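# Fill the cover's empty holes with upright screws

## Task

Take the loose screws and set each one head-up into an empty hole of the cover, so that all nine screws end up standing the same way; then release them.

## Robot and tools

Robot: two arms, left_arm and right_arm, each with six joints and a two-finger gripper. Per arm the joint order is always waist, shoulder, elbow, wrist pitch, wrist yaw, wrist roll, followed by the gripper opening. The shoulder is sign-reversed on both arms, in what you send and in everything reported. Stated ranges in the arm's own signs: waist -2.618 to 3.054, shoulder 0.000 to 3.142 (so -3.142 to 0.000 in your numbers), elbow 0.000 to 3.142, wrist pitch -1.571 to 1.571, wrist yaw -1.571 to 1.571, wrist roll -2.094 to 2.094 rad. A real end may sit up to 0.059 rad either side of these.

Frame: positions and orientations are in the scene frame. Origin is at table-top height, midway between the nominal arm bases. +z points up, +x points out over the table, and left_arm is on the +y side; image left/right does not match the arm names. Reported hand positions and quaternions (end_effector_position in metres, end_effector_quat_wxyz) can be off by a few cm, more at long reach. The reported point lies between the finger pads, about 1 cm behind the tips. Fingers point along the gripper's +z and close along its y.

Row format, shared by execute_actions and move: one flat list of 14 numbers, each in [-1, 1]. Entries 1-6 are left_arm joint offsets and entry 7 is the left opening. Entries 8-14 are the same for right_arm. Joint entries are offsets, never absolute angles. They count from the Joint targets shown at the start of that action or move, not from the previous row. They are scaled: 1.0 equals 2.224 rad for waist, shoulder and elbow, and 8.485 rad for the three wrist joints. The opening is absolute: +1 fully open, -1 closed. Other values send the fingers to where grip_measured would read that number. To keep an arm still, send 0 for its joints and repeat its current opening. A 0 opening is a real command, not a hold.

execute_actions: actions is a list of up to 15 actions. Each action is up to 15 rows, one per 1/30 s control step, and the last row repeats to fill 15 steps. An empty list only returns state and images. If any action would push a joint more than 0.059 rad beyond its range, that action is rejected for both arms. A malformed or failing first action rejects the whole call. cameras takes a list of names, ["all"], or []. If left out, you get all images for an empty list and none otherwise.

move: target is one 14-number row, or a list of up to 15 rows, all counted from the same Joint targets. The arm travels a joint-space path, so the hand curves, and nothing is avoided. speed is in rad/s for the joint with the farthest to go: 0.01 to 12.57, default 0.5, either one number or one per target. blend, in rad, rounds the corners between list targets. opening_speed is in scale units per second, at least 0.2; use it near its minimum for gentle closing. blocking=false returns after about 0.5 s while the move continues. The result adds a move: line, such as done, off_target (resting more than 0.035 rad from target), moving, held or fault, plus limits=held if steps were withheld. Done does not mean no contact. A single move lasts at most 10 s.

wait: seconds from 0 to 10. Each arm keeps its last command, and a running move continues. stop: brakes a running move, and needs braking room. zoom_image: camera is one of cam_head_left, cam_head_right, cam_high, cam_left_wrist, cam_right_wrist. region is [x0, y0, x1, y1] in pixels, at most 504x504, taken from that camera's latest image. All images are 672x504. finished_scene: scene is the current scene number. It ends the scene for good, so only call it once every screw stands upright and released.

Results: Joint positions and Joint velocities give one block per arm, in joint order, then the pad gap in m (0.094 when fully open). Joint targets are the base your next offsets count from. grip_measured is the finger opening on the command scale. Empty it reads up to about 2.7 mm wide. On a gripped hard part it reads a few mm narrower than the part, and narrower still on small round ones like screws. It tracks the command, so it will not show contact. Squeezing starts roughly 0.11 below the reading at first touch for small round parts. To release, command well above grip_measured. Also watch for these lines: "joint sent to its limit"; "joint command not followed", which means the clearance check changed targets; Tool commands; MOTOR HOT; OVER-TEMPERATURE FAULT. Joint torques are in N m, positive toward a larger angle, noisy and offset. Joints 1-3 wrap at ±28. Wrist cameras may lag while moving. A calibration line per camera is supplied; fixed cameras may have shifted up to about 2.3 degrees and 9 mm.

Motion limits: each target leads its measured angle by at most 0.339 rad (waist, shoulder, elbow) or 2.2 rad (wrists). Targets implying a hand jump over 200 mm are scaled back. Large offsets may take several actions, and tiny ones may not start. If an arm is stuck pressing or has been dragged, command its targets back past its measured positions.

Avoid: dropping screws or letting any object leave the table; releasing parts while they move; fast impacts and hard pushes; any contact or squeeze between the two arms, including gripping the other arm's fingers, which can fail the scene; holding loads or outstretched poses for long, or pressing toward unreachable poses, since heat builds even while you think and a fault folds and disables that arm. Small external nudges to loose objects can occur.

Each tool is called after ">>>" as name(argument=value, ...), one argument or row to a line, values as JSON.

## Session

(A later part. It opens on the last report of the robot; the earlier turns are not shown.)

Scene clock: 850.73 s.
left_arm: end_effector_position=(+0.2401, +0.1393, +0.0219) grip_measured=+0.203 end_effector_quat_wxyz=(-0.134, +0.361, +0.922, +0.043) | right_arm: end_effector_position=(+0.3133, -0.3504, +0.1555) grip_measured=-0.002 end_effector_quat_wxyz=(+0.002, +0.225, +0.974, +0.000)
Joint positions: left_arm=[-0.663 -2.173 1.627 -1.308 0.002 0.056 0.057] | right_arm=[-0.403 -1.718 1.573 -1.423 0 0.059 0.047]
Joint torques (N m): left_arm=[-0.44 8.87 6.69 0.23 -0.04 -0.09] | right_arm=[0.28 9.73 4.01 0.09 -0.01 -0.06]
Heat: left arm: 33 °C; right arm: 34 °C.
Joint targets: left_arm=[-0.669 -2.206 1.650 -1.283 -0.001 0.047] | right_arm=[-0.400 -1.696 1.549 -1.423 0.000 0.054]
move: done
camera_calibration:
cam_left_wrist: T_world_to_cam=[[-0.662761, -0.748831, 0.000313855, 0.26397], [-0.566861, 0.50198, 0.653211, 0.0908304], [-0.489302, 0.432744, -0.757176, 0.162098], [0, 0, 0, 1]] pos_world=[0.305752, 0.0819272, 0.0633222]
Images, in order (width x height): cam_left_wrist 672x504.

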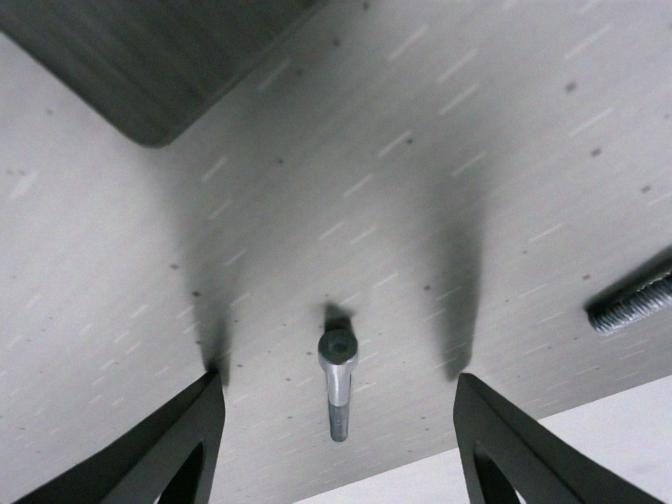

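>>> move(
  target=[0,-0.0113,0.0144,-0.0009,0,0,0.2,0,0,0,0,0,0,0],
  speed=0.1,
  cameras=["cam_left_wrist"],
)

Scene clock: 867.53 s.
left_arm: end_effector_position=(+0.2413, +0.1384, +0.0214) grip_measured=+0.203 end_effector_quat_wxyz=(-0.141, +0.354, +0.924, +0.046) | right_arm: end_effector_position=(+0.3133, -0.3504, +0.1555) grip_measured=-0.002 end_effector_quat_wxyz=(+0.002, +0.225, +0.974, +0.000)
Joint positions: left_arm=[-0.663 -2.193 1.654 -1.329 0.002 0.041 0.057] | right_arm=[-0.403 -1.718 1.573 -1.423 0 0.058 0.047]
Joint torques (N m): left_arm=[-0.42 8.57 7.09 0.34 -0.04 0.05] | right_arm=[0.28 9.73 4.01 0.09 -0.01 -0.05]
Heat: left arm: 32 °C; right arm: 34 °C.
Joint targets: left_arm=[-0.669 -2.231 1.682 -1.291 -0.001 0.047] | right_arm=[-0.400 -1.696 1.549 -1.423 0.000 0.053]
move: off_target (left_arm); left_arm: the wrist pitch is farthest, 0.039 rad from its target
camera_calibration:
cam_left_wrist: T_world_to_cam=[[-0.652061, -0.758159, -0.00351862, 0.262834], [-0.568285, 0.485676, 0.664207, 0.094646], [-0.501865, 0.435103, -0.747541, 0.165143], [0, 0, 0, 1]] pos_world=[0.308049, 0.0814483, 0.0615116]
Images, in order (width x height): cam_left_wrist 672x504.

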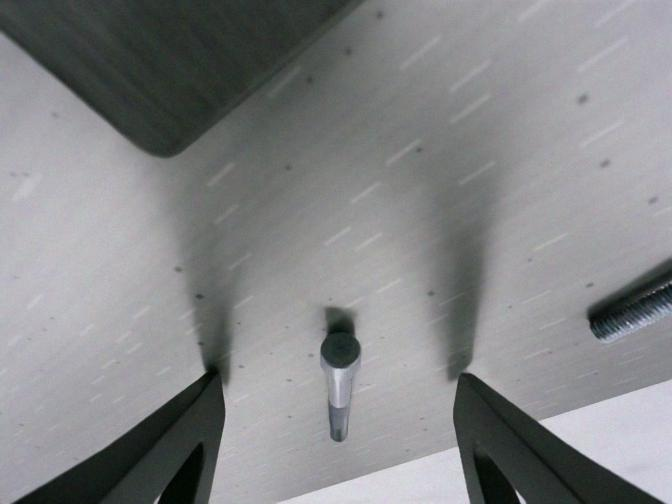

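>>> move(
  target=[0,0.003,0,0.003,0,0,0.2,0,0,0,0,0,0,0],
  speed=0.1,
  cameras=["cam_left_wrist"],
)

Scene clock: 876.27 s.
left_arm: end_effector_position=(+0.2413, +0.1384, +0.0214) grip_measured=+0.203 end_effector_quat_wxyz=(-0.141, +0.354, +0.924, +0.046) | right_arm: end_effector_position=(+0.3133, -0.3504, +0.1555) grip_measured=-0.002 end_effector_quat_wxyz=(+0.002, +0.225, +0.974, +0.000)
Joint positions: left_arm=[-0.663 -2.193 1.654 -1.329 0.002 0.041 0.057] | right_arm=[-0.403 -1.718 1.573 -1.423 0 0.058 0.047]
Joint torques (N m): left_arm=[-0.49 9.13 7.08 0.58 -0.03 0.06] | right_arm=[0.28 9.73 4.01 0.09 -0.01 -0.05]
Heat: left arm: 32 °C; right arm: 34 °C.
Joint targets: left_arm=[-0.669 -2.224 1.682 -1.265 -0.001 0.047] | right_arm=[-0.400 -1.696 1.549 -1.423 0.000 0.053]
move: off_target (left_arm); left_arm: the wrist pitch is farthest, 0.064 rad from its target
camera_calibration:
cam_left_wrist: T_world_to_cam=[[-0.652061, -0.758159, -0.00351862, 0.262834], [-0.568285, 0.485676, 0.664207, 0.094646], [-0.501865, 0.435103, -0.747541, 0.165143], [0, 0, 0, 1]] pos_world=[0.308049, 0.0814483, 0.0615116]
Images, in order (width x height): cam_left_wrist 672x504.

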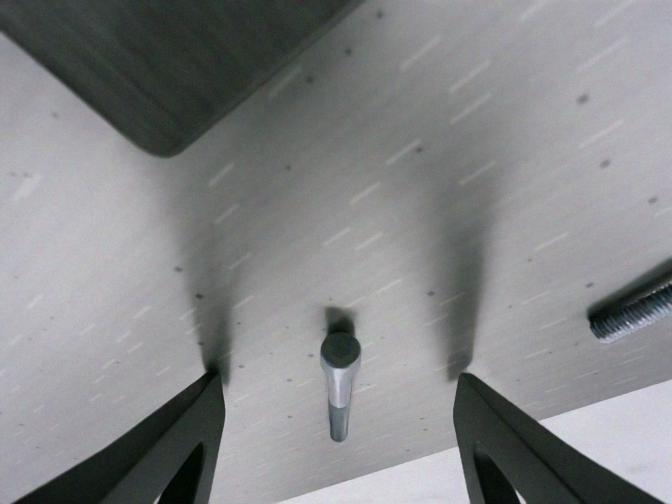

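>>> move(
  target=[0,0.018,0,-0.001,0,0,0.2,0,0,0,0,0,0,0],
  speed=0.1,
  cameras=["cam_left_wrist"],
)

Scene clock: 881.57 s.
left_arm: end_effector_position=(+0.2413, +0.1384, +0.0214) grip_measured=+0.203 end_effector_quat_wxyz=(-0.141, +0.354, +0.924, +0.046) | right_arm: end_effector_position=(+0.3133, -0.3504, +0.1555) grip_measured=-0.002 end_effector_quat_wxyz=(+0.002, +0.225, +0.974, +0.000)
Joint positions: left_arm=[-0.663 -2.193 1.654 -1.329 0.002 0.041 0.057] | right_arm=[-0.403 -1.718 1.573 -1.423 0 0.058 0.047]
Joint torques (N m): left_arm=[-0.46 12.68 7.06 0.51 -0.04 0.04] | right_arm=[0.27 9.73 4.01 0.09 -0.01 -0.06]
Heat: left arm: 32 °C; right arm: 34 °C.
Joint targets: left_arm=[-0.669 -2.184 1.682 -1.274 -0.001 0.047] | right_arm=[-0.400 -1.696 1.549 -1.423 0.000 0.053]
move: off_target (left_arm); left_arm: the wrist pitch is farthest, 0.056 rad from its target
camera_calibration:
cam_left_wrist: T_world_to_cam=[[-0.652061, -0.758159, -0.00351862, 0.262834], [-0.568285, 0.485676, 0.664207, 0.094646], [-0.501865, 0.435103, -0.747541, 0.165143], [0, 0, 0, 1]] pos_world=[0.308049, 0.0814483, 0.0615116]
Images, in order (width x height): cam_left_wrist 672x504.

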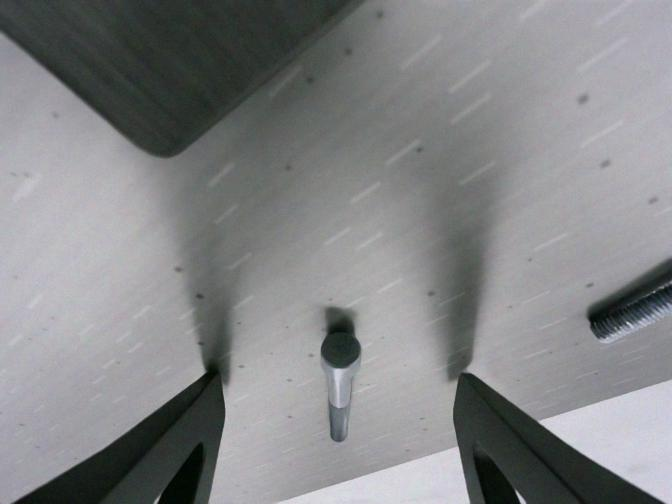

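>>> move(
  target=[0,0.022,0,0,0,0,0.2,0,0,0,0,0,0,0],
  speed=0.1,
  cameras=["cam_left_wrist"],
)

Scene clock: 887.47 s.
left_arm: end_effector_position=(+0.2430, +0.1382, +0.0253) grip_measured=+0.203 end_effector_quat_wxyz=(-0.133, +0.354, +0.925, +0.047) | right_arm: end_effector_position=(+0.3133, -0.3504, +0.1555) grip_measured=-0.002 end_effector_quat_wxyz=(+0.002, +0.225, +0.974, +0.000)
Joint positions: left_arm=[-0.663 -2.181 1.654 -1.328 -0.004 0.04 0.057] | right_arm=[-0.403 -1.718 1.573 -1.423 0 0.058 0.047]
Joint torques (N m): left_arm=[-0.66 16.44 7.02 0.5 0.03 0.04] | right_arm=[0.28 9.72 4.01 0.09 -0.01 -0.06]
Heat: left arm: 33 °C; right arm: 34 °C.
Joint targets: left_arm=[-0.669 -2.135 1.682 -1.274 -0.001 0.047] | right_arm=[-0.400 -1.696 1.549 -1.423 0.000 0.053]
move: off_target (left_arm); left_arm: the wrist pitch is farthest, 0.054 rad from its target
camera_calibration:
cam_left_wrist: T_world_to_cam=[[-0.652398, -0.757815, -0.00969376, 0.264058], [-0.577282, 0.488609, 0.654222, 0.0951499], [-0.491043, 0.432409, -0.75624, 0.166901], [0, 0, 0, 1]] pos_world=[0.309155, 0.0814462, 0.066528]
Images, in order (width x height): cam_left_wrist 672x504.

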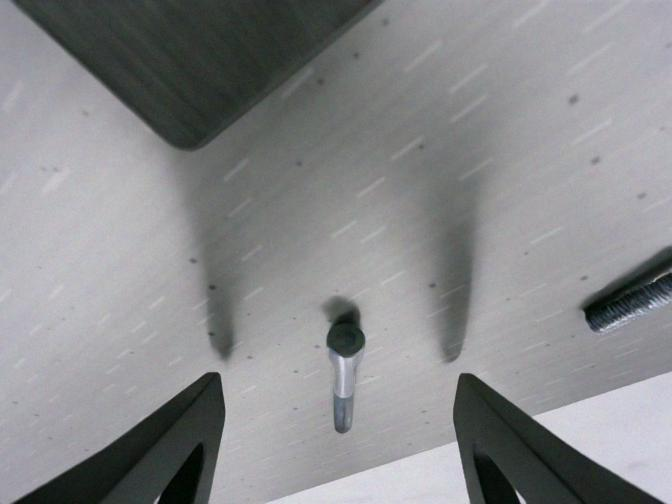

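>>> move(
  target=[0,0,0,0.0035,0,0,0.2,0,0,0,0,0,0,0],
  speed=0.2,
  cameras=["cam_left_wrist"],
)

Scene clock: 894.60 s.
left_arm: end_effector_position=(+0.2436, +0.1378, +0.0251) grip_measured=+0.203 end_effector_quat_wxyz=(-0.132, +0.354, +0.925, +0.047) | right_arm: end_effector_position=(+0.3133, -0.3504, +0.1555) grip_measured=-0.002 end_effector_quat_wxyz=(+0.002, +0.225, +0.974, +0.000)
Joint positions: left_arm=[-0.663 -2.181 1.654 -1.325 -0.004 0.04 0.057] | right_arm=[-0.403 -1.718 1.573 -1.423 0 0.058 0.047]
Joint torques (N m): left_arm=[-0.47 16.34 6.98 0.78 0.02 0.05] | right_arm=[0.28 9.73 4.01 0.09 -0.01 -0.05]
Heat: left arm: 34 °C; right arm: 35 °C.
Joint targets: left_arm=[-0.669 -2.135 1.682 -1.244 -0.001 0.047] | right_arm=[-0.400 -1.696 1.549 -1.423 0.000 0.053]
move: off_target (left_arm); left_arm: the wrist pitch is farthest, 0.081 rad from its target
camera_calibration:
cam_left_wrist: T_world_to_cam=[[-0.652366, -0.757843, -0.00966838, 0.264073], [-0.578774, 0.489902, 0.651933, 0.0960774], [-0.489326, 0.430894, -0.758215, 0.167121], [0, 0, 0, 1]] pos_world=[0.309656, 0.0810454, 0.0666307]
Images, in order (width x height): cam_left_wrist 672x504.

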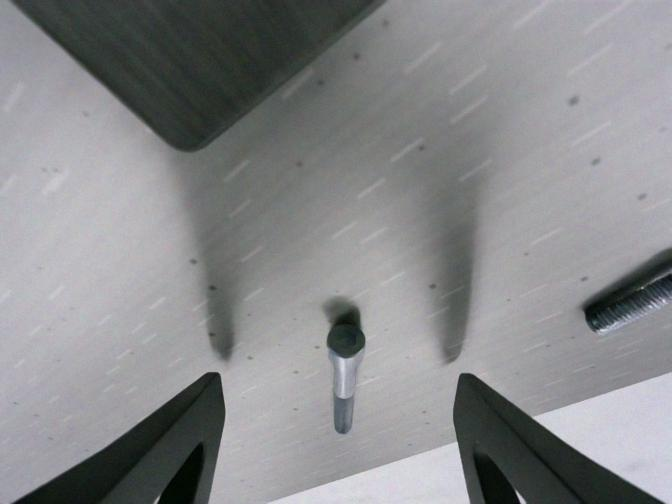

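>>> move(
  target=[
    [0,0,0.036,-0.0184,0,0,0.2,0,0,0,0,0,0,0],
    [0,-0.01,-0.0198,-0.0042,0,0,0.2,0,0,0,0,0,0,0],
  ],
  speed=0.3,
  cameras=["cam_left_wrist"],
)

Scene clock: 906.20 s.
left_arm: end_effector_position=(+0.2450, +0.1383, +0.0264) grip_measured=+0.203 end_effector_quat_wxyz=(-0.126, +0.352, +0.926, +0.049) | right_arm: end_effector_position=(+0.3133, -0.3504, +0.1555) grip_measured=-0.002 end_effector_quat_wxyz=(+0.002, +0.225, +0.974, +0.000)
Joint positions: left_arm=[-0.662 -2.172 1.649 -1.318 -0.011 0.034 0.057] | right_arm=[-0.403 -1.718 1.573 -1.423 0 0.058 0.047]
Joint torques (N m): left_arm=[-0.31 13.19 3.92 0.38 0.12 0.12] | right_arm=[0.28 9.72 4.01 0.09 -0.01 -0.05]
Heat: left arm: 35 °C; right arm: 35 °C.
Joint targets: left_arm=[-0.668 -2.158 1.638 -1.280 -0.001 0.048] | right_arm=[-0.400 -1.696 1.549 -1.423 0.000 0.053]
move: off_target (left_arm); left_arm: the wrist pitch is farthest, 0.038 rad from its target
camera_calibration:
cam_left_wrist: T_world_to_cam=[[-0.649457, -0.760186, -0.0179694, 0.265284], [-0.589035, 0.48801, 0.644115, 0.0987606], [-0.480878, 0.42891, -0.764717, 0.16698], [0, 0, 0, 1]] pos_world=[0.310761, 0.0818495, 0.068846]
Images, in order (width x height): cam_left_wrist 672x504.

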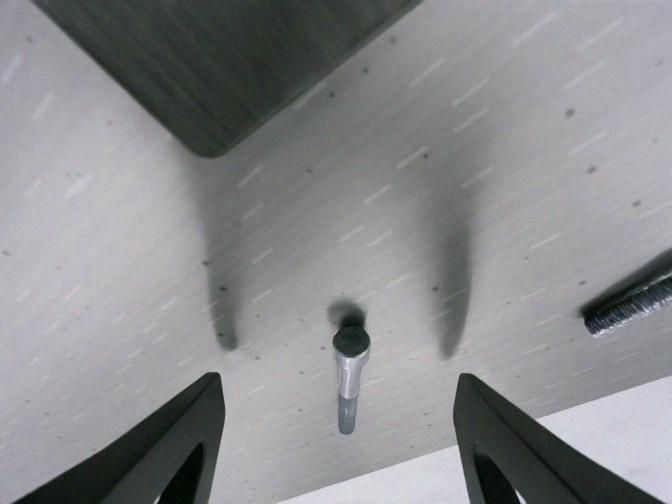

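>>> move(
  target=[0,-0.025,0,0.0045,0,0,0.2,0,0,0,0,0,0,0],
  speed=0.2,
  cameras=["cam_left_wrist"],
)

Scene clock: 913.60 s.
left_arm: end_effector_position=(+0.2480, +0.1364, +0.0232) grip_measured=+0.203 end_effector_quat_wxyz=(-0.121, +0.350, +0.928, +0.047) | right_arm: end_effector_position=(+0.3133, -0.3504, +0.1555) grip_measured=-0.002 end_effector_quat_wxyz=(+0.002, +0.225, +0.974, +0.000)
Joint positions: left_arm=[-0.662 -2.179 1.649 -1.301 -0.012 0.031 0.057] | right_arm=[-0.403 -1.718 1.573 -1.423 0 0.058 0.047]
Joint torques (N m): left_arm=[-0.58 9.03 3.96 0.61 0.13 0.16] | right_arm=[0.28 9.73 4.01 0.09 -0.01 -0.06]
Heat: left arm: 35 °C; right arm: 35 °C.
Joint targets: left_arm=[-0.669 -2.213 1.638 -1.242 -0.001 0.047] | right_arm=[-0.400 -1.696 1.549 -1.423 0.000 0.053]
move: off_target (left_arm); left_arm: the wrist pitch is farthest, 0.059 rad from its target
camera_calibration:
cam_left_wrist: T_world_to_cam=[[-0.646593, -0.762582, -0.0196303, 0.265406], [-0.59666, 0.489539, 0.635884, 0.105384], [-0.475304, 0.422871, -0.771535, 0.166368], [0, 0, 0, 1]] pos_world=[0.313564, 0.0804516, 0.066557]
Images, in order (width x height): cam_left_wrist 672x504.

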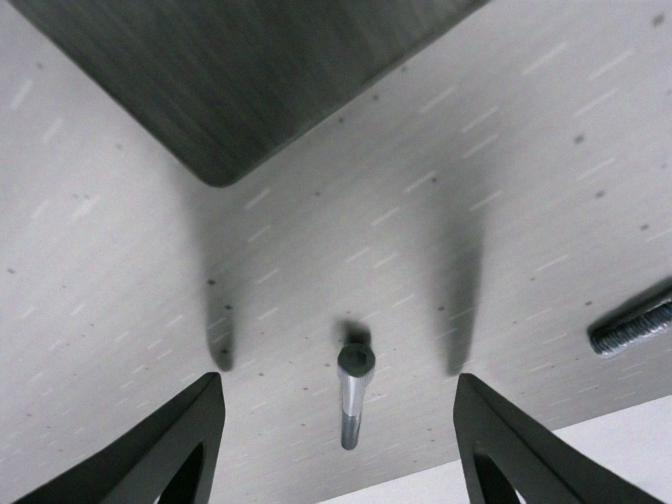

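>>> move(
  target=[
    [0,-0.0045,0,0,0,0,0.2,0,0,0,0,0,0,0],
    [0,-0.0045,0,0,0,0,-1,0,0,0,0,0,0,0],
  ],
  speed=0.2,
  cameras=["cam_left_wrist"],
)

Scene clock: 926.43 s.
left_arm: end_effector_position=(+0.2490, +0.1365, +0.0207) grip_measured=-0.900 end_effector_quat_wxyz=(-0.121, +0.349, +0.928, +0.050) | right_arm: end_effector_position=(+0.3133, -0.3504, +0.1555) grip_measured=-0.002 end_effector_quat_wxyz=(+0.002, +0.225, +0.974, +0.000)
Joint positions: left_arm=[-0.662 -2.185 1.649 -1.295 -0.016 0.028 0.005] | right_arm=[-0.403 -1.718 1.573 -1.423 0 0.058 0.047]
Joint torques (N m): left_arm=[-0.55 8.59 4.07 0.55 0.17 0.14] | right_arm=[0.27 9.73 4.01 0.09 -0.01 -0.06]
Heat: left arm: 33 °C; right arm: 35 °C.
Joint targets: left_arm=[-0.669 -2.223 1.638 -1.242 -0.001 0.047] | right_arm=[-0.400 -1.696 1.549 -1.423 0.000 0.053]
move: off_target (left_arm); target 2's new numbers were sent with left_arm's wrist pitch 0.054 rad from that target; left_arm: the wrist pitch is farthest, 0.053 rad from its target
camera_calibration:
cam_left_wrist: T_world_to_cam=[[-0.645108, -0.7637, -0.0244404, 0.265935], [-0.599003, 0.48561, 0.636693, 0.108633], [-0.474374, 0.425376, -0.77073, 0.164293], [0, 0, 0, 1]] pos_world=[0.314565, 0.0804553, 0.0639594]
Images, in order (width x height): cam_left_wrist 672x504.

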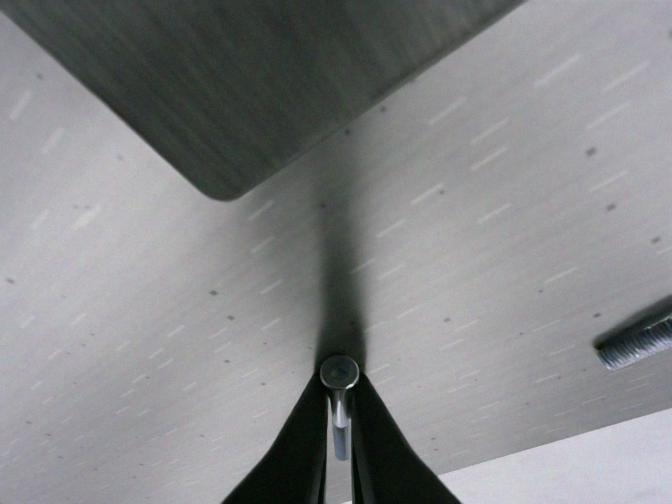

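>>> move(
  target=[
    [0,0.1452,0.0504,-0.0068,0,0,-1,0,0,0,0,0,0,0],
    [0.1187,0.3251,-0.2419,0.1523,0.0866,0.023,-1,0,0,0,0,0,0,0],
  ],
  speed=[0.3,0.7],
  cameras=["all"],
)

>>> zoom_image(
  camera="cam_high",
  region=[320, 90, 460, 230],
)

>>> zoom_image(
  camera="cam_left_wrist",
  region=[220, 300, 460, 504],
)

Scene clock: 999.97 s.
left_arm: end_effector_position=(+0.3335, +0.0605, +0.2657) grip_measured=-0.900 end_effector_quat_wxyz=(+0.495, +0.441, +0.664, -0.344) | right_arm: end_effector_position=(+0.3133, -0.3504, +0.1555) grip_measured=-0.002 end_effector_quat_wxyz=(+0.002, +0.225, +0.974, +0.000)
Joint positions: left_arm=[-0.409 -1.529 1.119 0.039 0.722 0.231 0.005] | right_arm=[-0.403 -1.718 1.573 -1.423 0 0.058 0.047]
Joint torques (N m): left_arm=[0.32 10.43 5.24 1.95 0.29 0.11] | right_arm=[0.28 9.73 4.03 0.09 -0.01 -0.06]
Heat: left arm: 32 °C; right arm: 35 °C.
Joint targets: left_arm=[-0.405 -1.500 1.100 0.051 0.734 0.243] | right_arm=[-0.400 -1.696 1.549 -1.423 0.000 0.054]
move: done
camera_calibration:
cam_left_wrist: T_world_to_cam=[[-0.920697, -0.388261, 0.0396219, 0.320591], [-0.279737, 0.585721, -0.760709, 0.298963], [0.272146, -0.711466, -0.647883, 0.212635], [0, 0, 0, 1]] pos_world=[0.320931, 0.100647, 0.352484]
cam_right_wrist: T_world_to_cam=[[-0.44223, -0.896864, -0.0082171, -0.174969], [-0.817182, 0.399131, 0.415821, 0.372705], [-0.369656, 0.190604, -0.909409, 0.412554], [0, 0, 0, 1]] pos_world=[0.379694, -0.384316, 0.218764]

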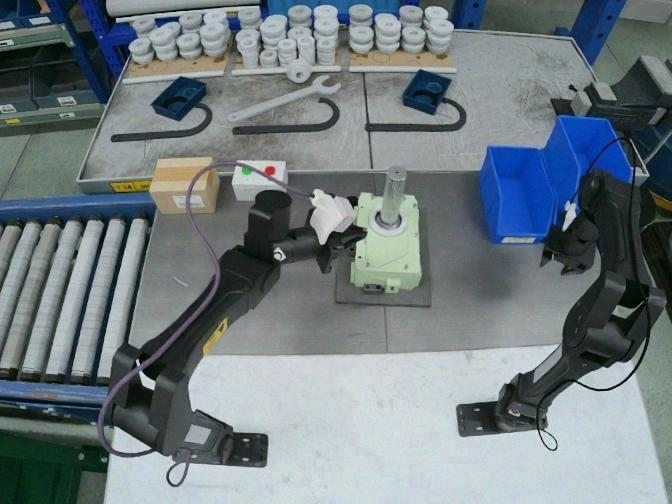

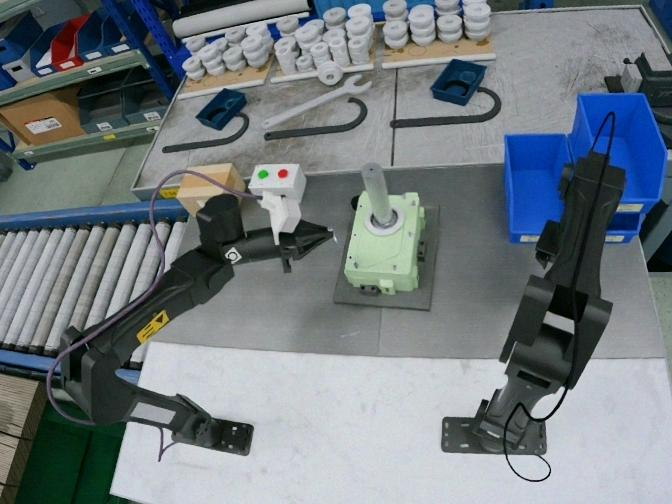

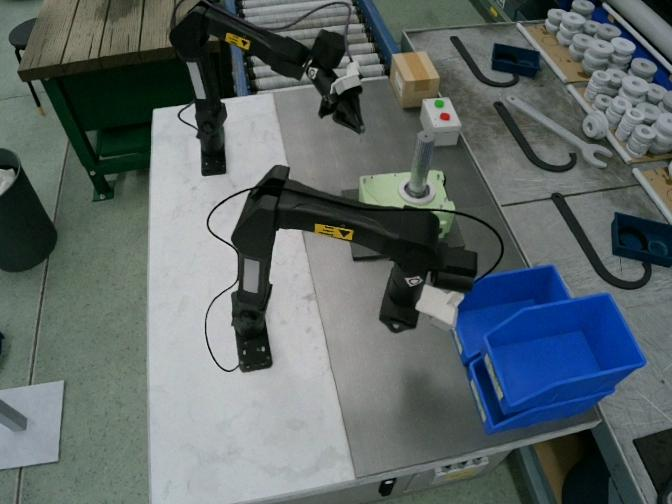

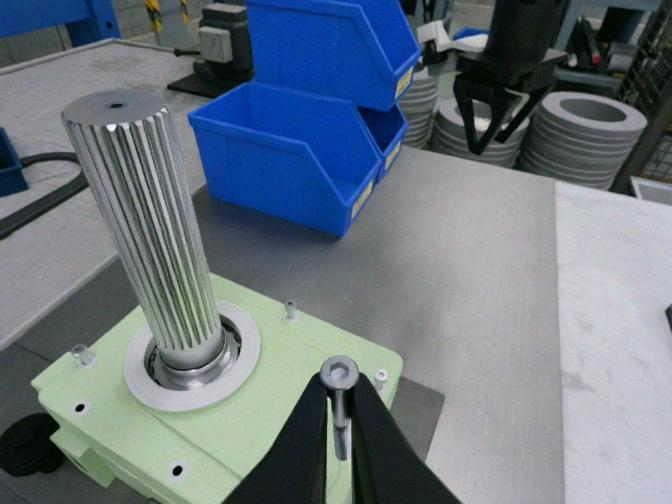

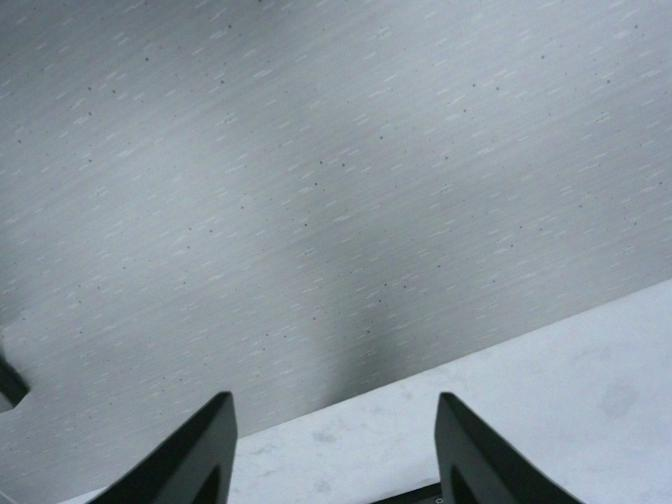

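Scaled by 3.600 from the camera's 672x504 image, which has a finer 960x720 frame.

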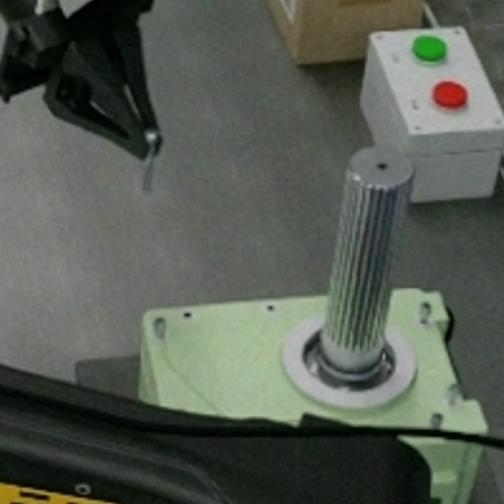

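Scaled by 2.100 from the camera's 672x504 image, which has a finer 960x720 frame.

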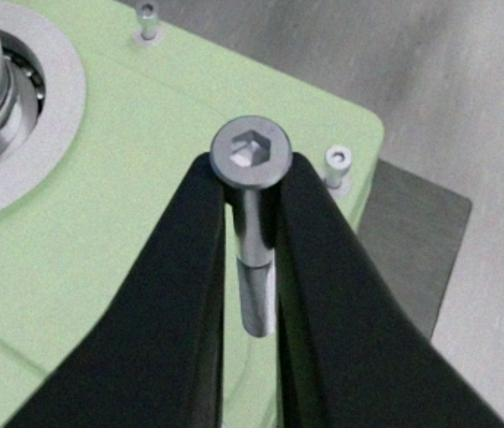

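>>> zoom_image(
  camera="cam_head_right",
  region=[290, 200, 390, 290],
)

>>> zoom_image(
  camera="cam_head_left",
  region=[310, 190, 430, 290],
)

>>> zoom_image(
  camera="cam_high",
  region=[340, 100, 390, 150],
)

Scaled by 5.040 from the camera's 672x504 image, which has a finer 960x720 frame.

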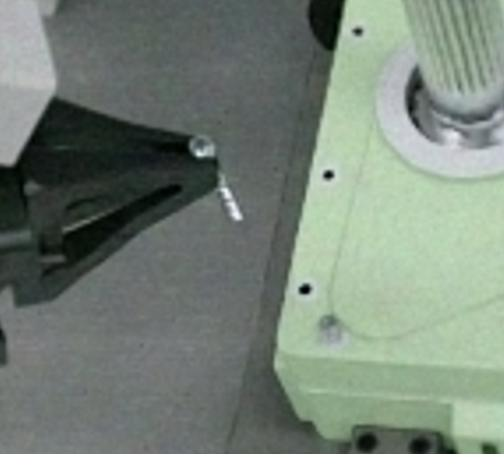

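Scaled by 4.200 from the camera's 672x504 image, which has a finer 960x720 frame.

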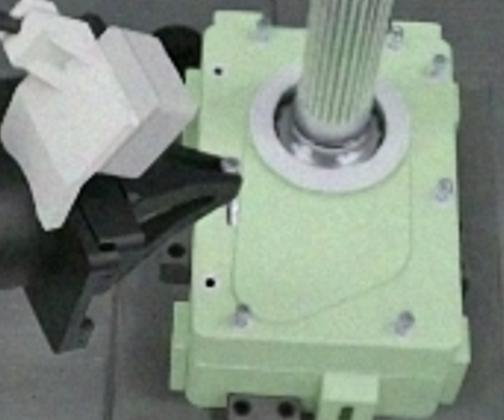

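Scaled by 10.080 from the camera's 672x504 image, which has a finer 960x720 frame.

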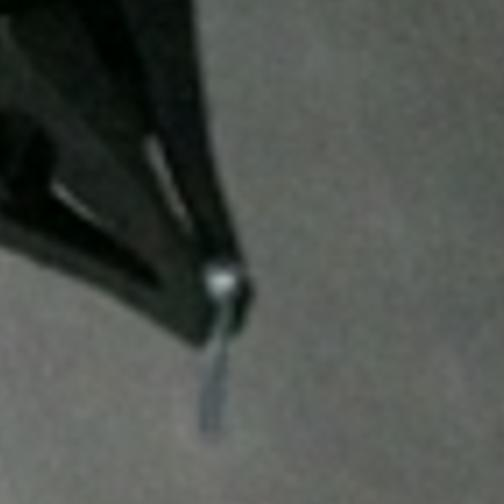

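>>> move(
  target=[0.0508,0.0854,-0.0751,-0.006,0,0.0035,-1,0,0,0,0,0,0,0],
  speed=0.4,
  cameras=["cam_left_wrist","cam_head_right","cam_head_left"],
)

>>> zoom_image(
  camera="cam_left_wrist",
  region=[120, 320, 400, 504],
)

Scene clock: 1070.90 s.
left_arm: end_effector_position=(+0.3171, +0.1182, +0.2679) grip_measured=-0.900 end_effector_quat_wxyz=(+0.522, +0.414, +0.678, -0.308) | right_arm: end_effector_position=(+0.3133, -0.3504, +0.1555) grip_measured=-0.002 end_effector_quat_wxyz=(+0.002, +0.225, +0.974, +0.000)
Joint positions: left_arm=[-0.295 -1.331 0.951 0.02 0.725 0.26 0.005] | right_arm=[-0.403 -1.718 1.573 -1.423 0 0.058 0.047]
Joint torques (N m): left_arm=[0.36 7.62 5.31 1.63 0.22 0.06] | right_arm=[0.27 9.73 4.01 0.09 -0.01 -0.05]
Heat: left arm: 36 °C; right arm: 35 °C.
Joint targets: left_arm=[-0.292 -1.310 0.933 -0.001 0.734 0.272] | right_arm=[-0.400 -1.696 1.549 -1.423 0.000 0.054]
move: done
camera_calibration:
cam_left_wrist: T_world_to_cam=[[-0.876595, -0.481209, 0.00443123, 0.334257], [-0.311734, 0.560807, -0.767019, 0.276996], [0.366611, -0.673746, -0.641609, 0.223553], [0, 0, 0, 1]] pos_world=[0.2974, 0.156124, 0.354413]
Images, in order (width x height): cam_head_left 672x504, cam_head_right 672x504, cam_left_wrist 672x504.

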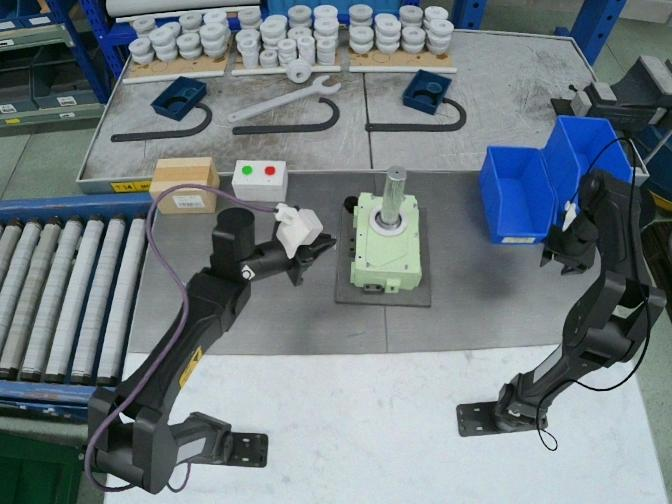

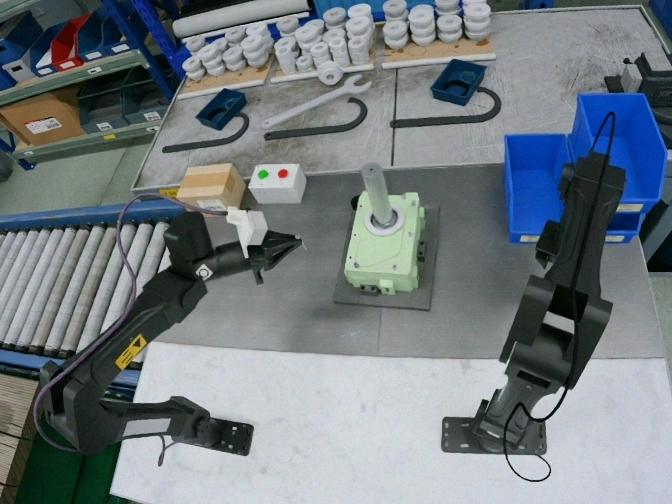

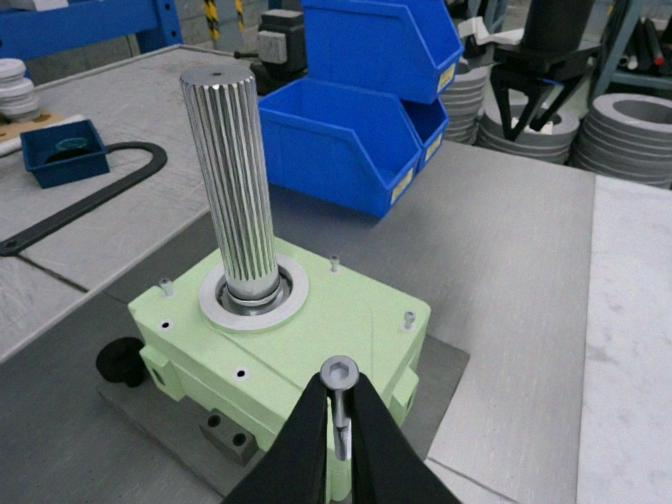

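Scaled by 1.800 from the camera's 672x504 image, which has a finer 960x720 frame.

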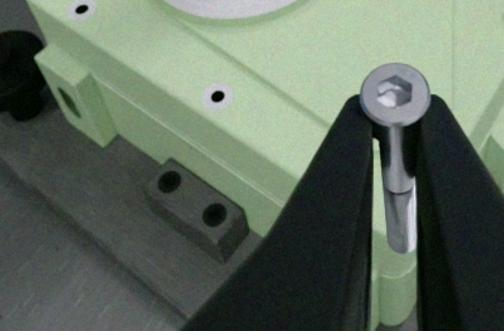

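>>> move(
  target=[-0.0196,-0.2594,0.179,0.025,-0.0005,0.0012,-1,0,0,0,0,0,0,0],
  speed=0.5,
  cameras=["cam_left_wrist","cam_head_right","cam_head_left"],
)

>>> zoom_image(
  camera="cam_head_right",
  region=[310, 190, 400, 280],
)

>>> zoom_image(
  camera="cam_head_left",
  region=[330, 190, 420, 280],
)

Scene clock: 1112.10 s.
left_arm: end_effector_position=(+0.4291, +0.0615, +0.2188) grip_measured=-0.900 end_effector_quat_wxyz=(+0.518, +0.430, +0.669, -0.315) | right_arm: end_effector_position=(+0.3133, -0.3504, +0.1555) grip_measured=-0.002 end_effector_quat_wxyz=(+0.002, +0.225, +0.974, +0.000)
Joint positions: left_arm=[-0.33 -1.866 1.302 0.201 0.727 0.271 0.005] | right_arm=[-0.403 -1.718 1.573 -1.423 0 0.058 0.047]
Joint torques (N m): left_arm=[-0.36 8.95 8.88 1.96 0.16 0.09] | right_arm=[0.28 9.73 4.01 0.09 -0.01 -0.06]
Heat: left arm: 36 °C; right arm: 36 °C.
Joint targets: left_arm=[-0.335 -1.887 1.331 0.212 0.729 0.282] | right_arm=[-0.400 -1.696 1.549 -1.423 0.000 0.054]
move: done
camera_calibration:
cam_left_wrist: T_world_to_cam=[[-0.894599, -0.446856, -0.00347781, 0.412568], [-0.284704, 0.575937, -0.766316, 0.29334], [0.344436, -0.684556, -0.642454, 0.12311], [0, 0, 0, 1]] pos_world=[0.410194, 0.0996891, 0.305318]
Images, in order (width x height): cam_head_left 672x504, cam_head_right 672x504, cam_left_wrist 672x504.

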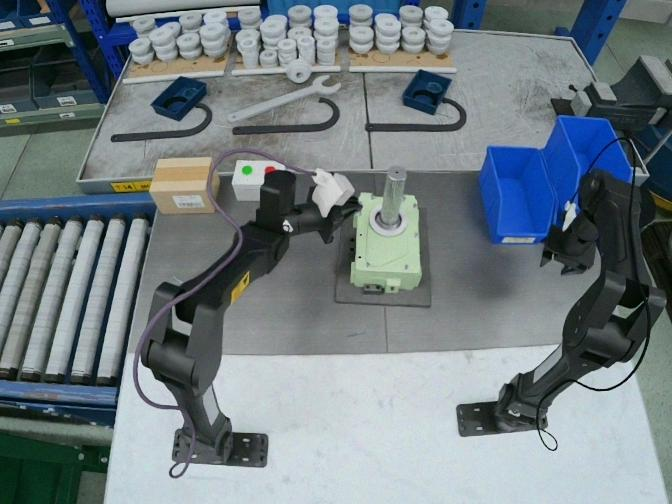

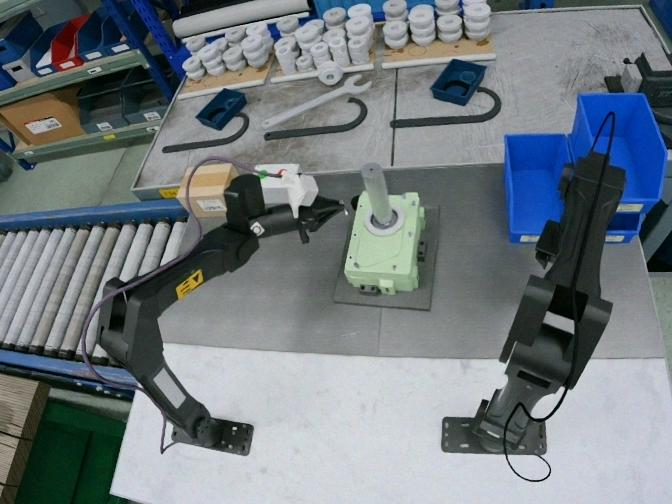

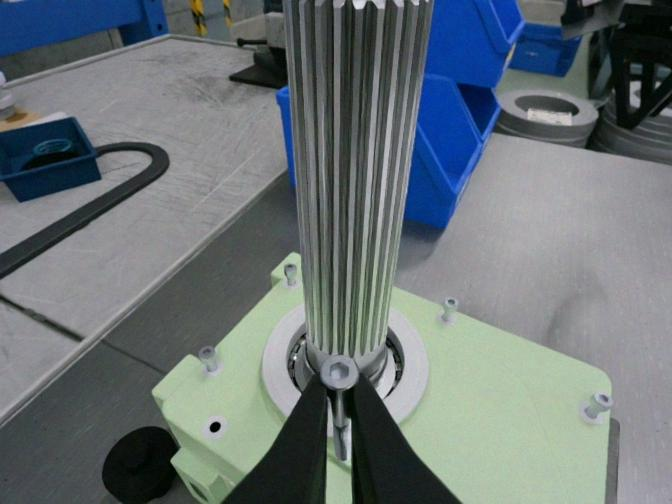

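Scaled by 5.600 from the camera's 672x504 image, which has a finer 960x720 frame.

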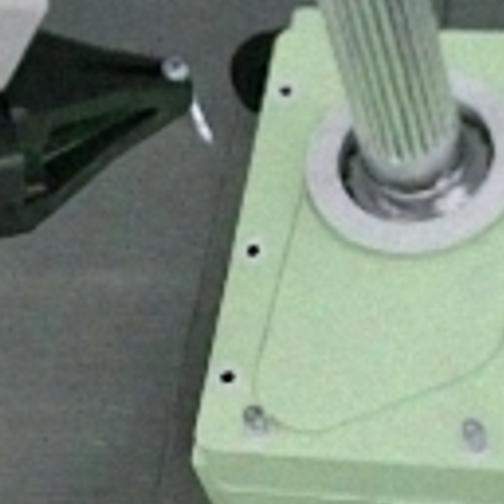

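Scaled by 5.600 from the camera's 672x504 image, which has a finer 960x720 frame.

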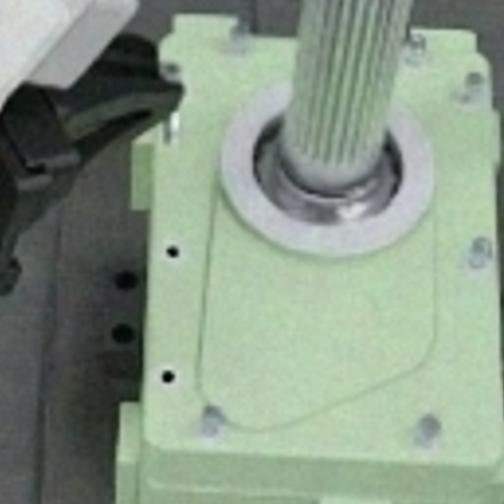

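>>> move(
  target=[-0.0045,-0.0445,-0.0782,0.027,0,0,-1,0,0,0,0,0,0,0],
  speed=0.25,
  cameras=["cam_left_wrist","cam_head_right","cam_head_left","cam_high"],
)

>>> zoom_image(
  camera="cam_head_right",
  region=[320, 200, 390, 270],
)

>>> zoom_image(
  camera="cam_head_left",
  region=[330, 200, 400, 270],
)

>>> zoom_image(
  camera="cam_high",
  region=[340, 130, 410, 200],
)

>>> zoom_image(
  camera="cam_left_wrist",
  region=[200, 320, 470, 504],
)

Scene clock: 1146.17 s.
left_arm: end_effector_position=(+0.4258, +0.0571, +0.1588) grip_measured=-0.900 end_effector_quat_wxyz=(+0.517, +0.433, +0.666, -0.318) | right_arm: end_effector_position=(+0.3133, -0.3504, +0.1555) grip_measured=-0.002 end_effector_quat_wxyz=(+0.002, +0.225, +0.974, +0.000)
Joint positions: left_arm=[-0.34 -1.962 1.171 0.43 0.727 0.271 0.005] | right_arm=[-0.403 -1.718 1.573 -1.423 0 0.058 0.047]
Joint torques (N m): left_arm=[-0.44 9.06 4.94 1.92 0.16 0.11] | right_arm=[0.28 9.74 4.01 0.09 -0.01 -0.05]
Heat: left arm: 37 °C; right arm: 36 °C.
Joint targets: left_arm=[-0.345 -1.986 1.157 0.441 0.729 0.282] | right_arm=[-0.400 -1.696 1.549 -1.423 0.000 0.054]
move: done
camera_calibration:
cam_left_wrist: T_world_to_cam=[[-0.899037, -0.437843, -0.00511996, 0.409187], [-0.277289, 0.578337, -0.767227, 0.245848], [0.338886, -0.688346, -0.641355, 0.0851386], [0, 0, 0, 1]] pos_world=[0.407192, 0.0955816, 0.24532]
Images, in order (width x height): cam_head_left 672x504, cam_head_right 672x504, cam_high 672x504, cam_left_wrist 672x504.

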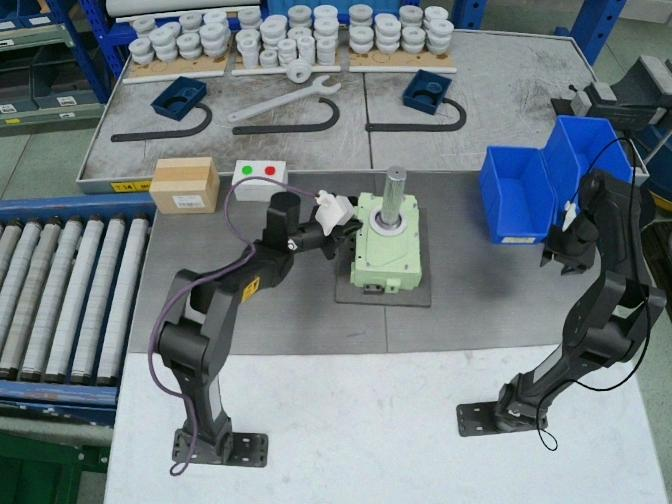

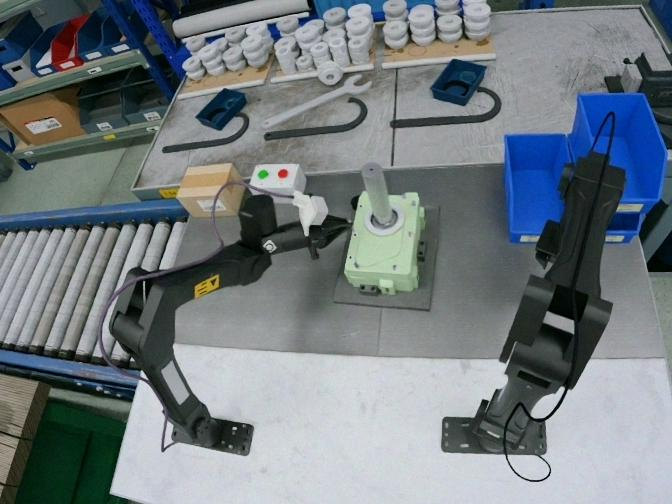

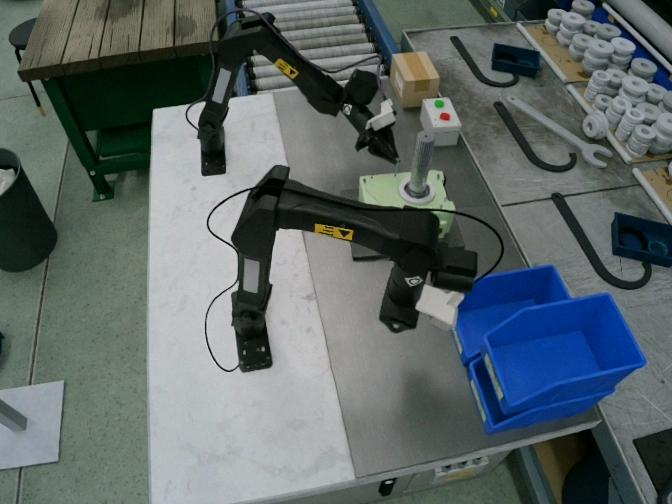

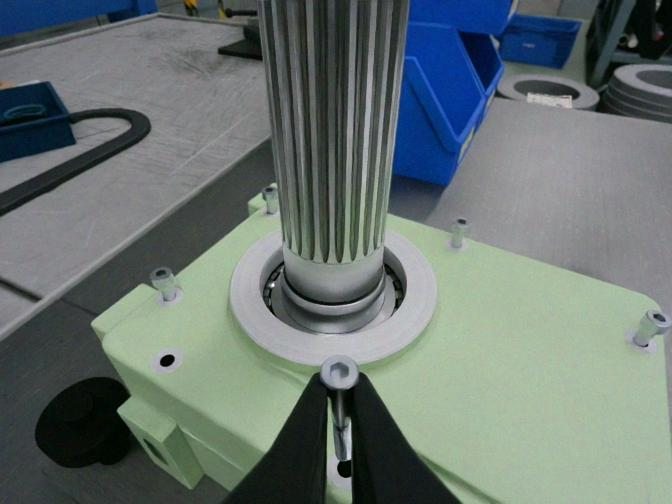

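Scaled by 7.200 from the camera's 672x504 image, which has a finer 960x720 frame.

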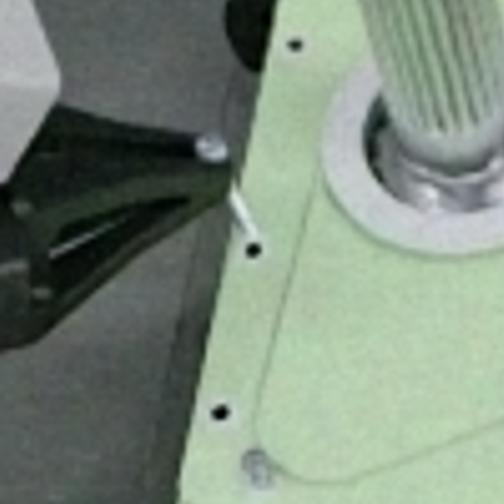

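Scaled by 7.200 from the camera's 672x504 image, which has a finer 960x720 frame.

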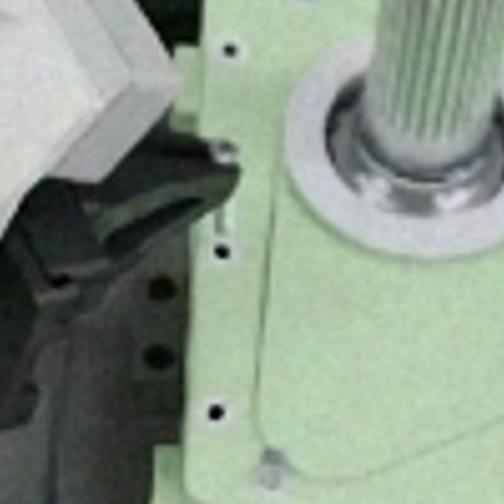

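Scaled by 7.200 from the camera's 672x504 image, which has a finer 960x720 frame.

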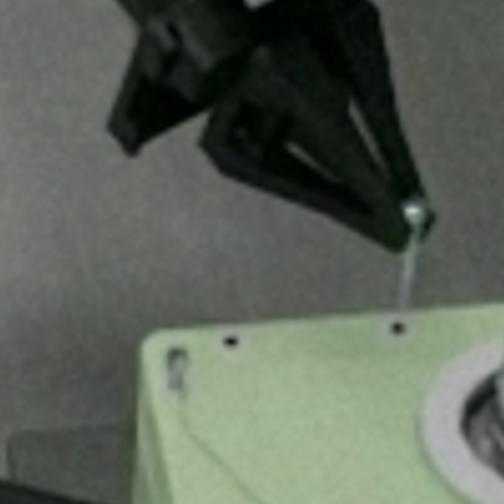

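Scaled by 1.867 from the camera's 672x504 image, which has a finer 960x720 frame.

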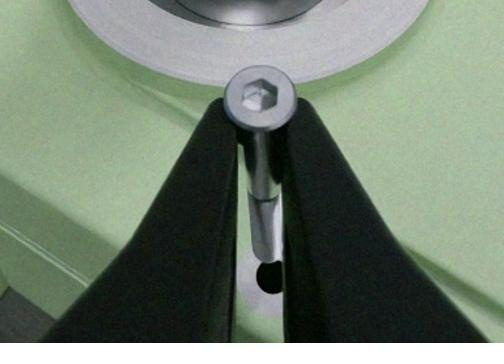

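>>> move(
  target=[-0.001,-0.0053,-0.0045,0.0026,0,0,-1,0,0,0,0,0,0,0],
  speed=0.1,
  cameras=["cam_left_wrist","cam_head_right"],
)

>>> zoom_image(
  camera="cam_left_wrist",
  region=[270, 390, 420, 504],
)

Scene clock: 1170.43 s.
left_arm: end_effector_position=(+0.4254, +0.0560, +0.1553) grip_measured=-0.900 end_effector_quat_wxyz=(+0.518, +0.434, +0.665, -0.318) | right_arm: end_effector_position=(+0.3133, -0.3504, +0.1555) grip_measured=-0.002 end_effector_quat_wxyz=(+0.002, +0.225, +0.974, +0.000)
Joint positions: left_arm=[-0.342 -1.97 1.163 0.452 0.727 0.271 0.005] | right_arm=[-0.403 -1.718 1.573 -1.423 0 0.058 0.047]
Joint torques (N m): left_arm=[-0.42 8.88 4.79 1.9 0.19 0.1] | right_arm=[0.28 9.73 4.01 0.09 -0.01 -0.06]
Heat: left arm: 37 °C; right arm: 36 °C.
Joint targets: left_arm=[-0.348 -1.998 1.147 0.463 0.729 0.282] | right_arm=[-0.400 -1.696 1.549 -1.423 0.000 0.054]
move: done
camera_calibration:
cam_left_wrist: T_world_to_cam=[[-0.900003, -0.4358, -0.00850173, 0.409157], [-0.272419, 0.577606, -0.769519, 0.241981], [0.340267, -0.690253, -0.638568, 0.0813329], [0, 0, 0, 1]] pos_world=[0.406488, 0.0946814, 0.241624]
Images, in order (width x height): cam_head_right 672x504, cam_left_wrist 672x504.

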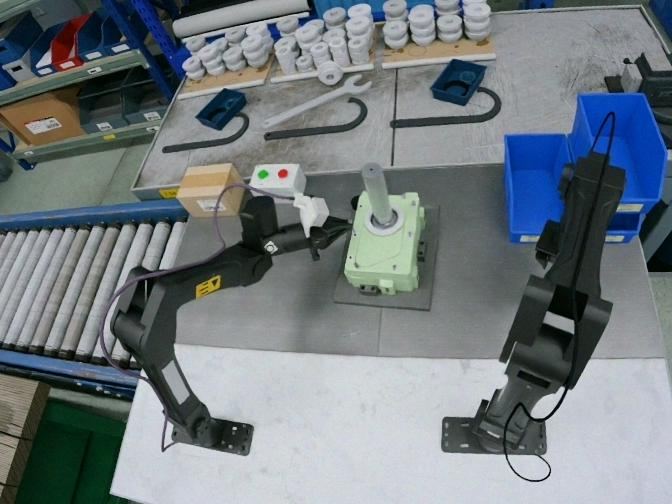

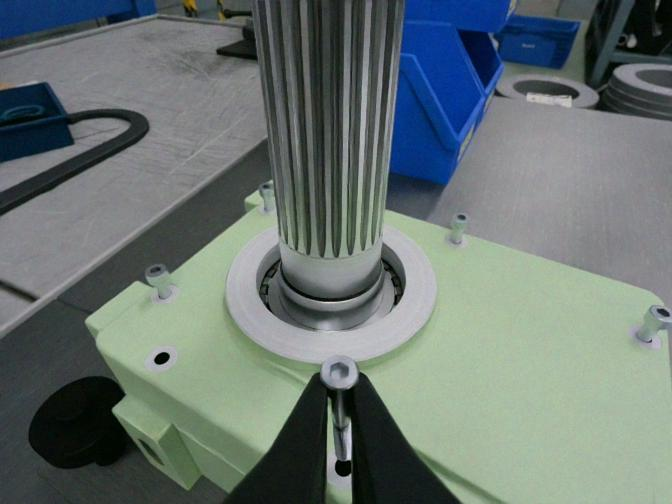

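Scaled by 3.360 from the camera's 672x504 image, which has a finer 960x720 frame.

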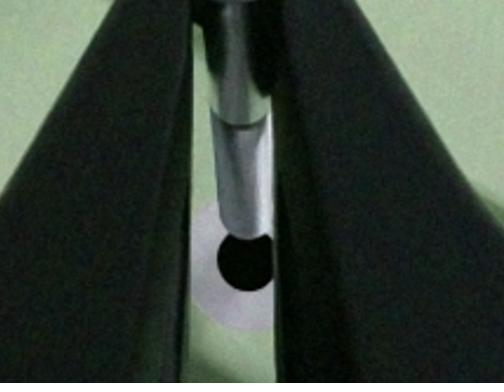

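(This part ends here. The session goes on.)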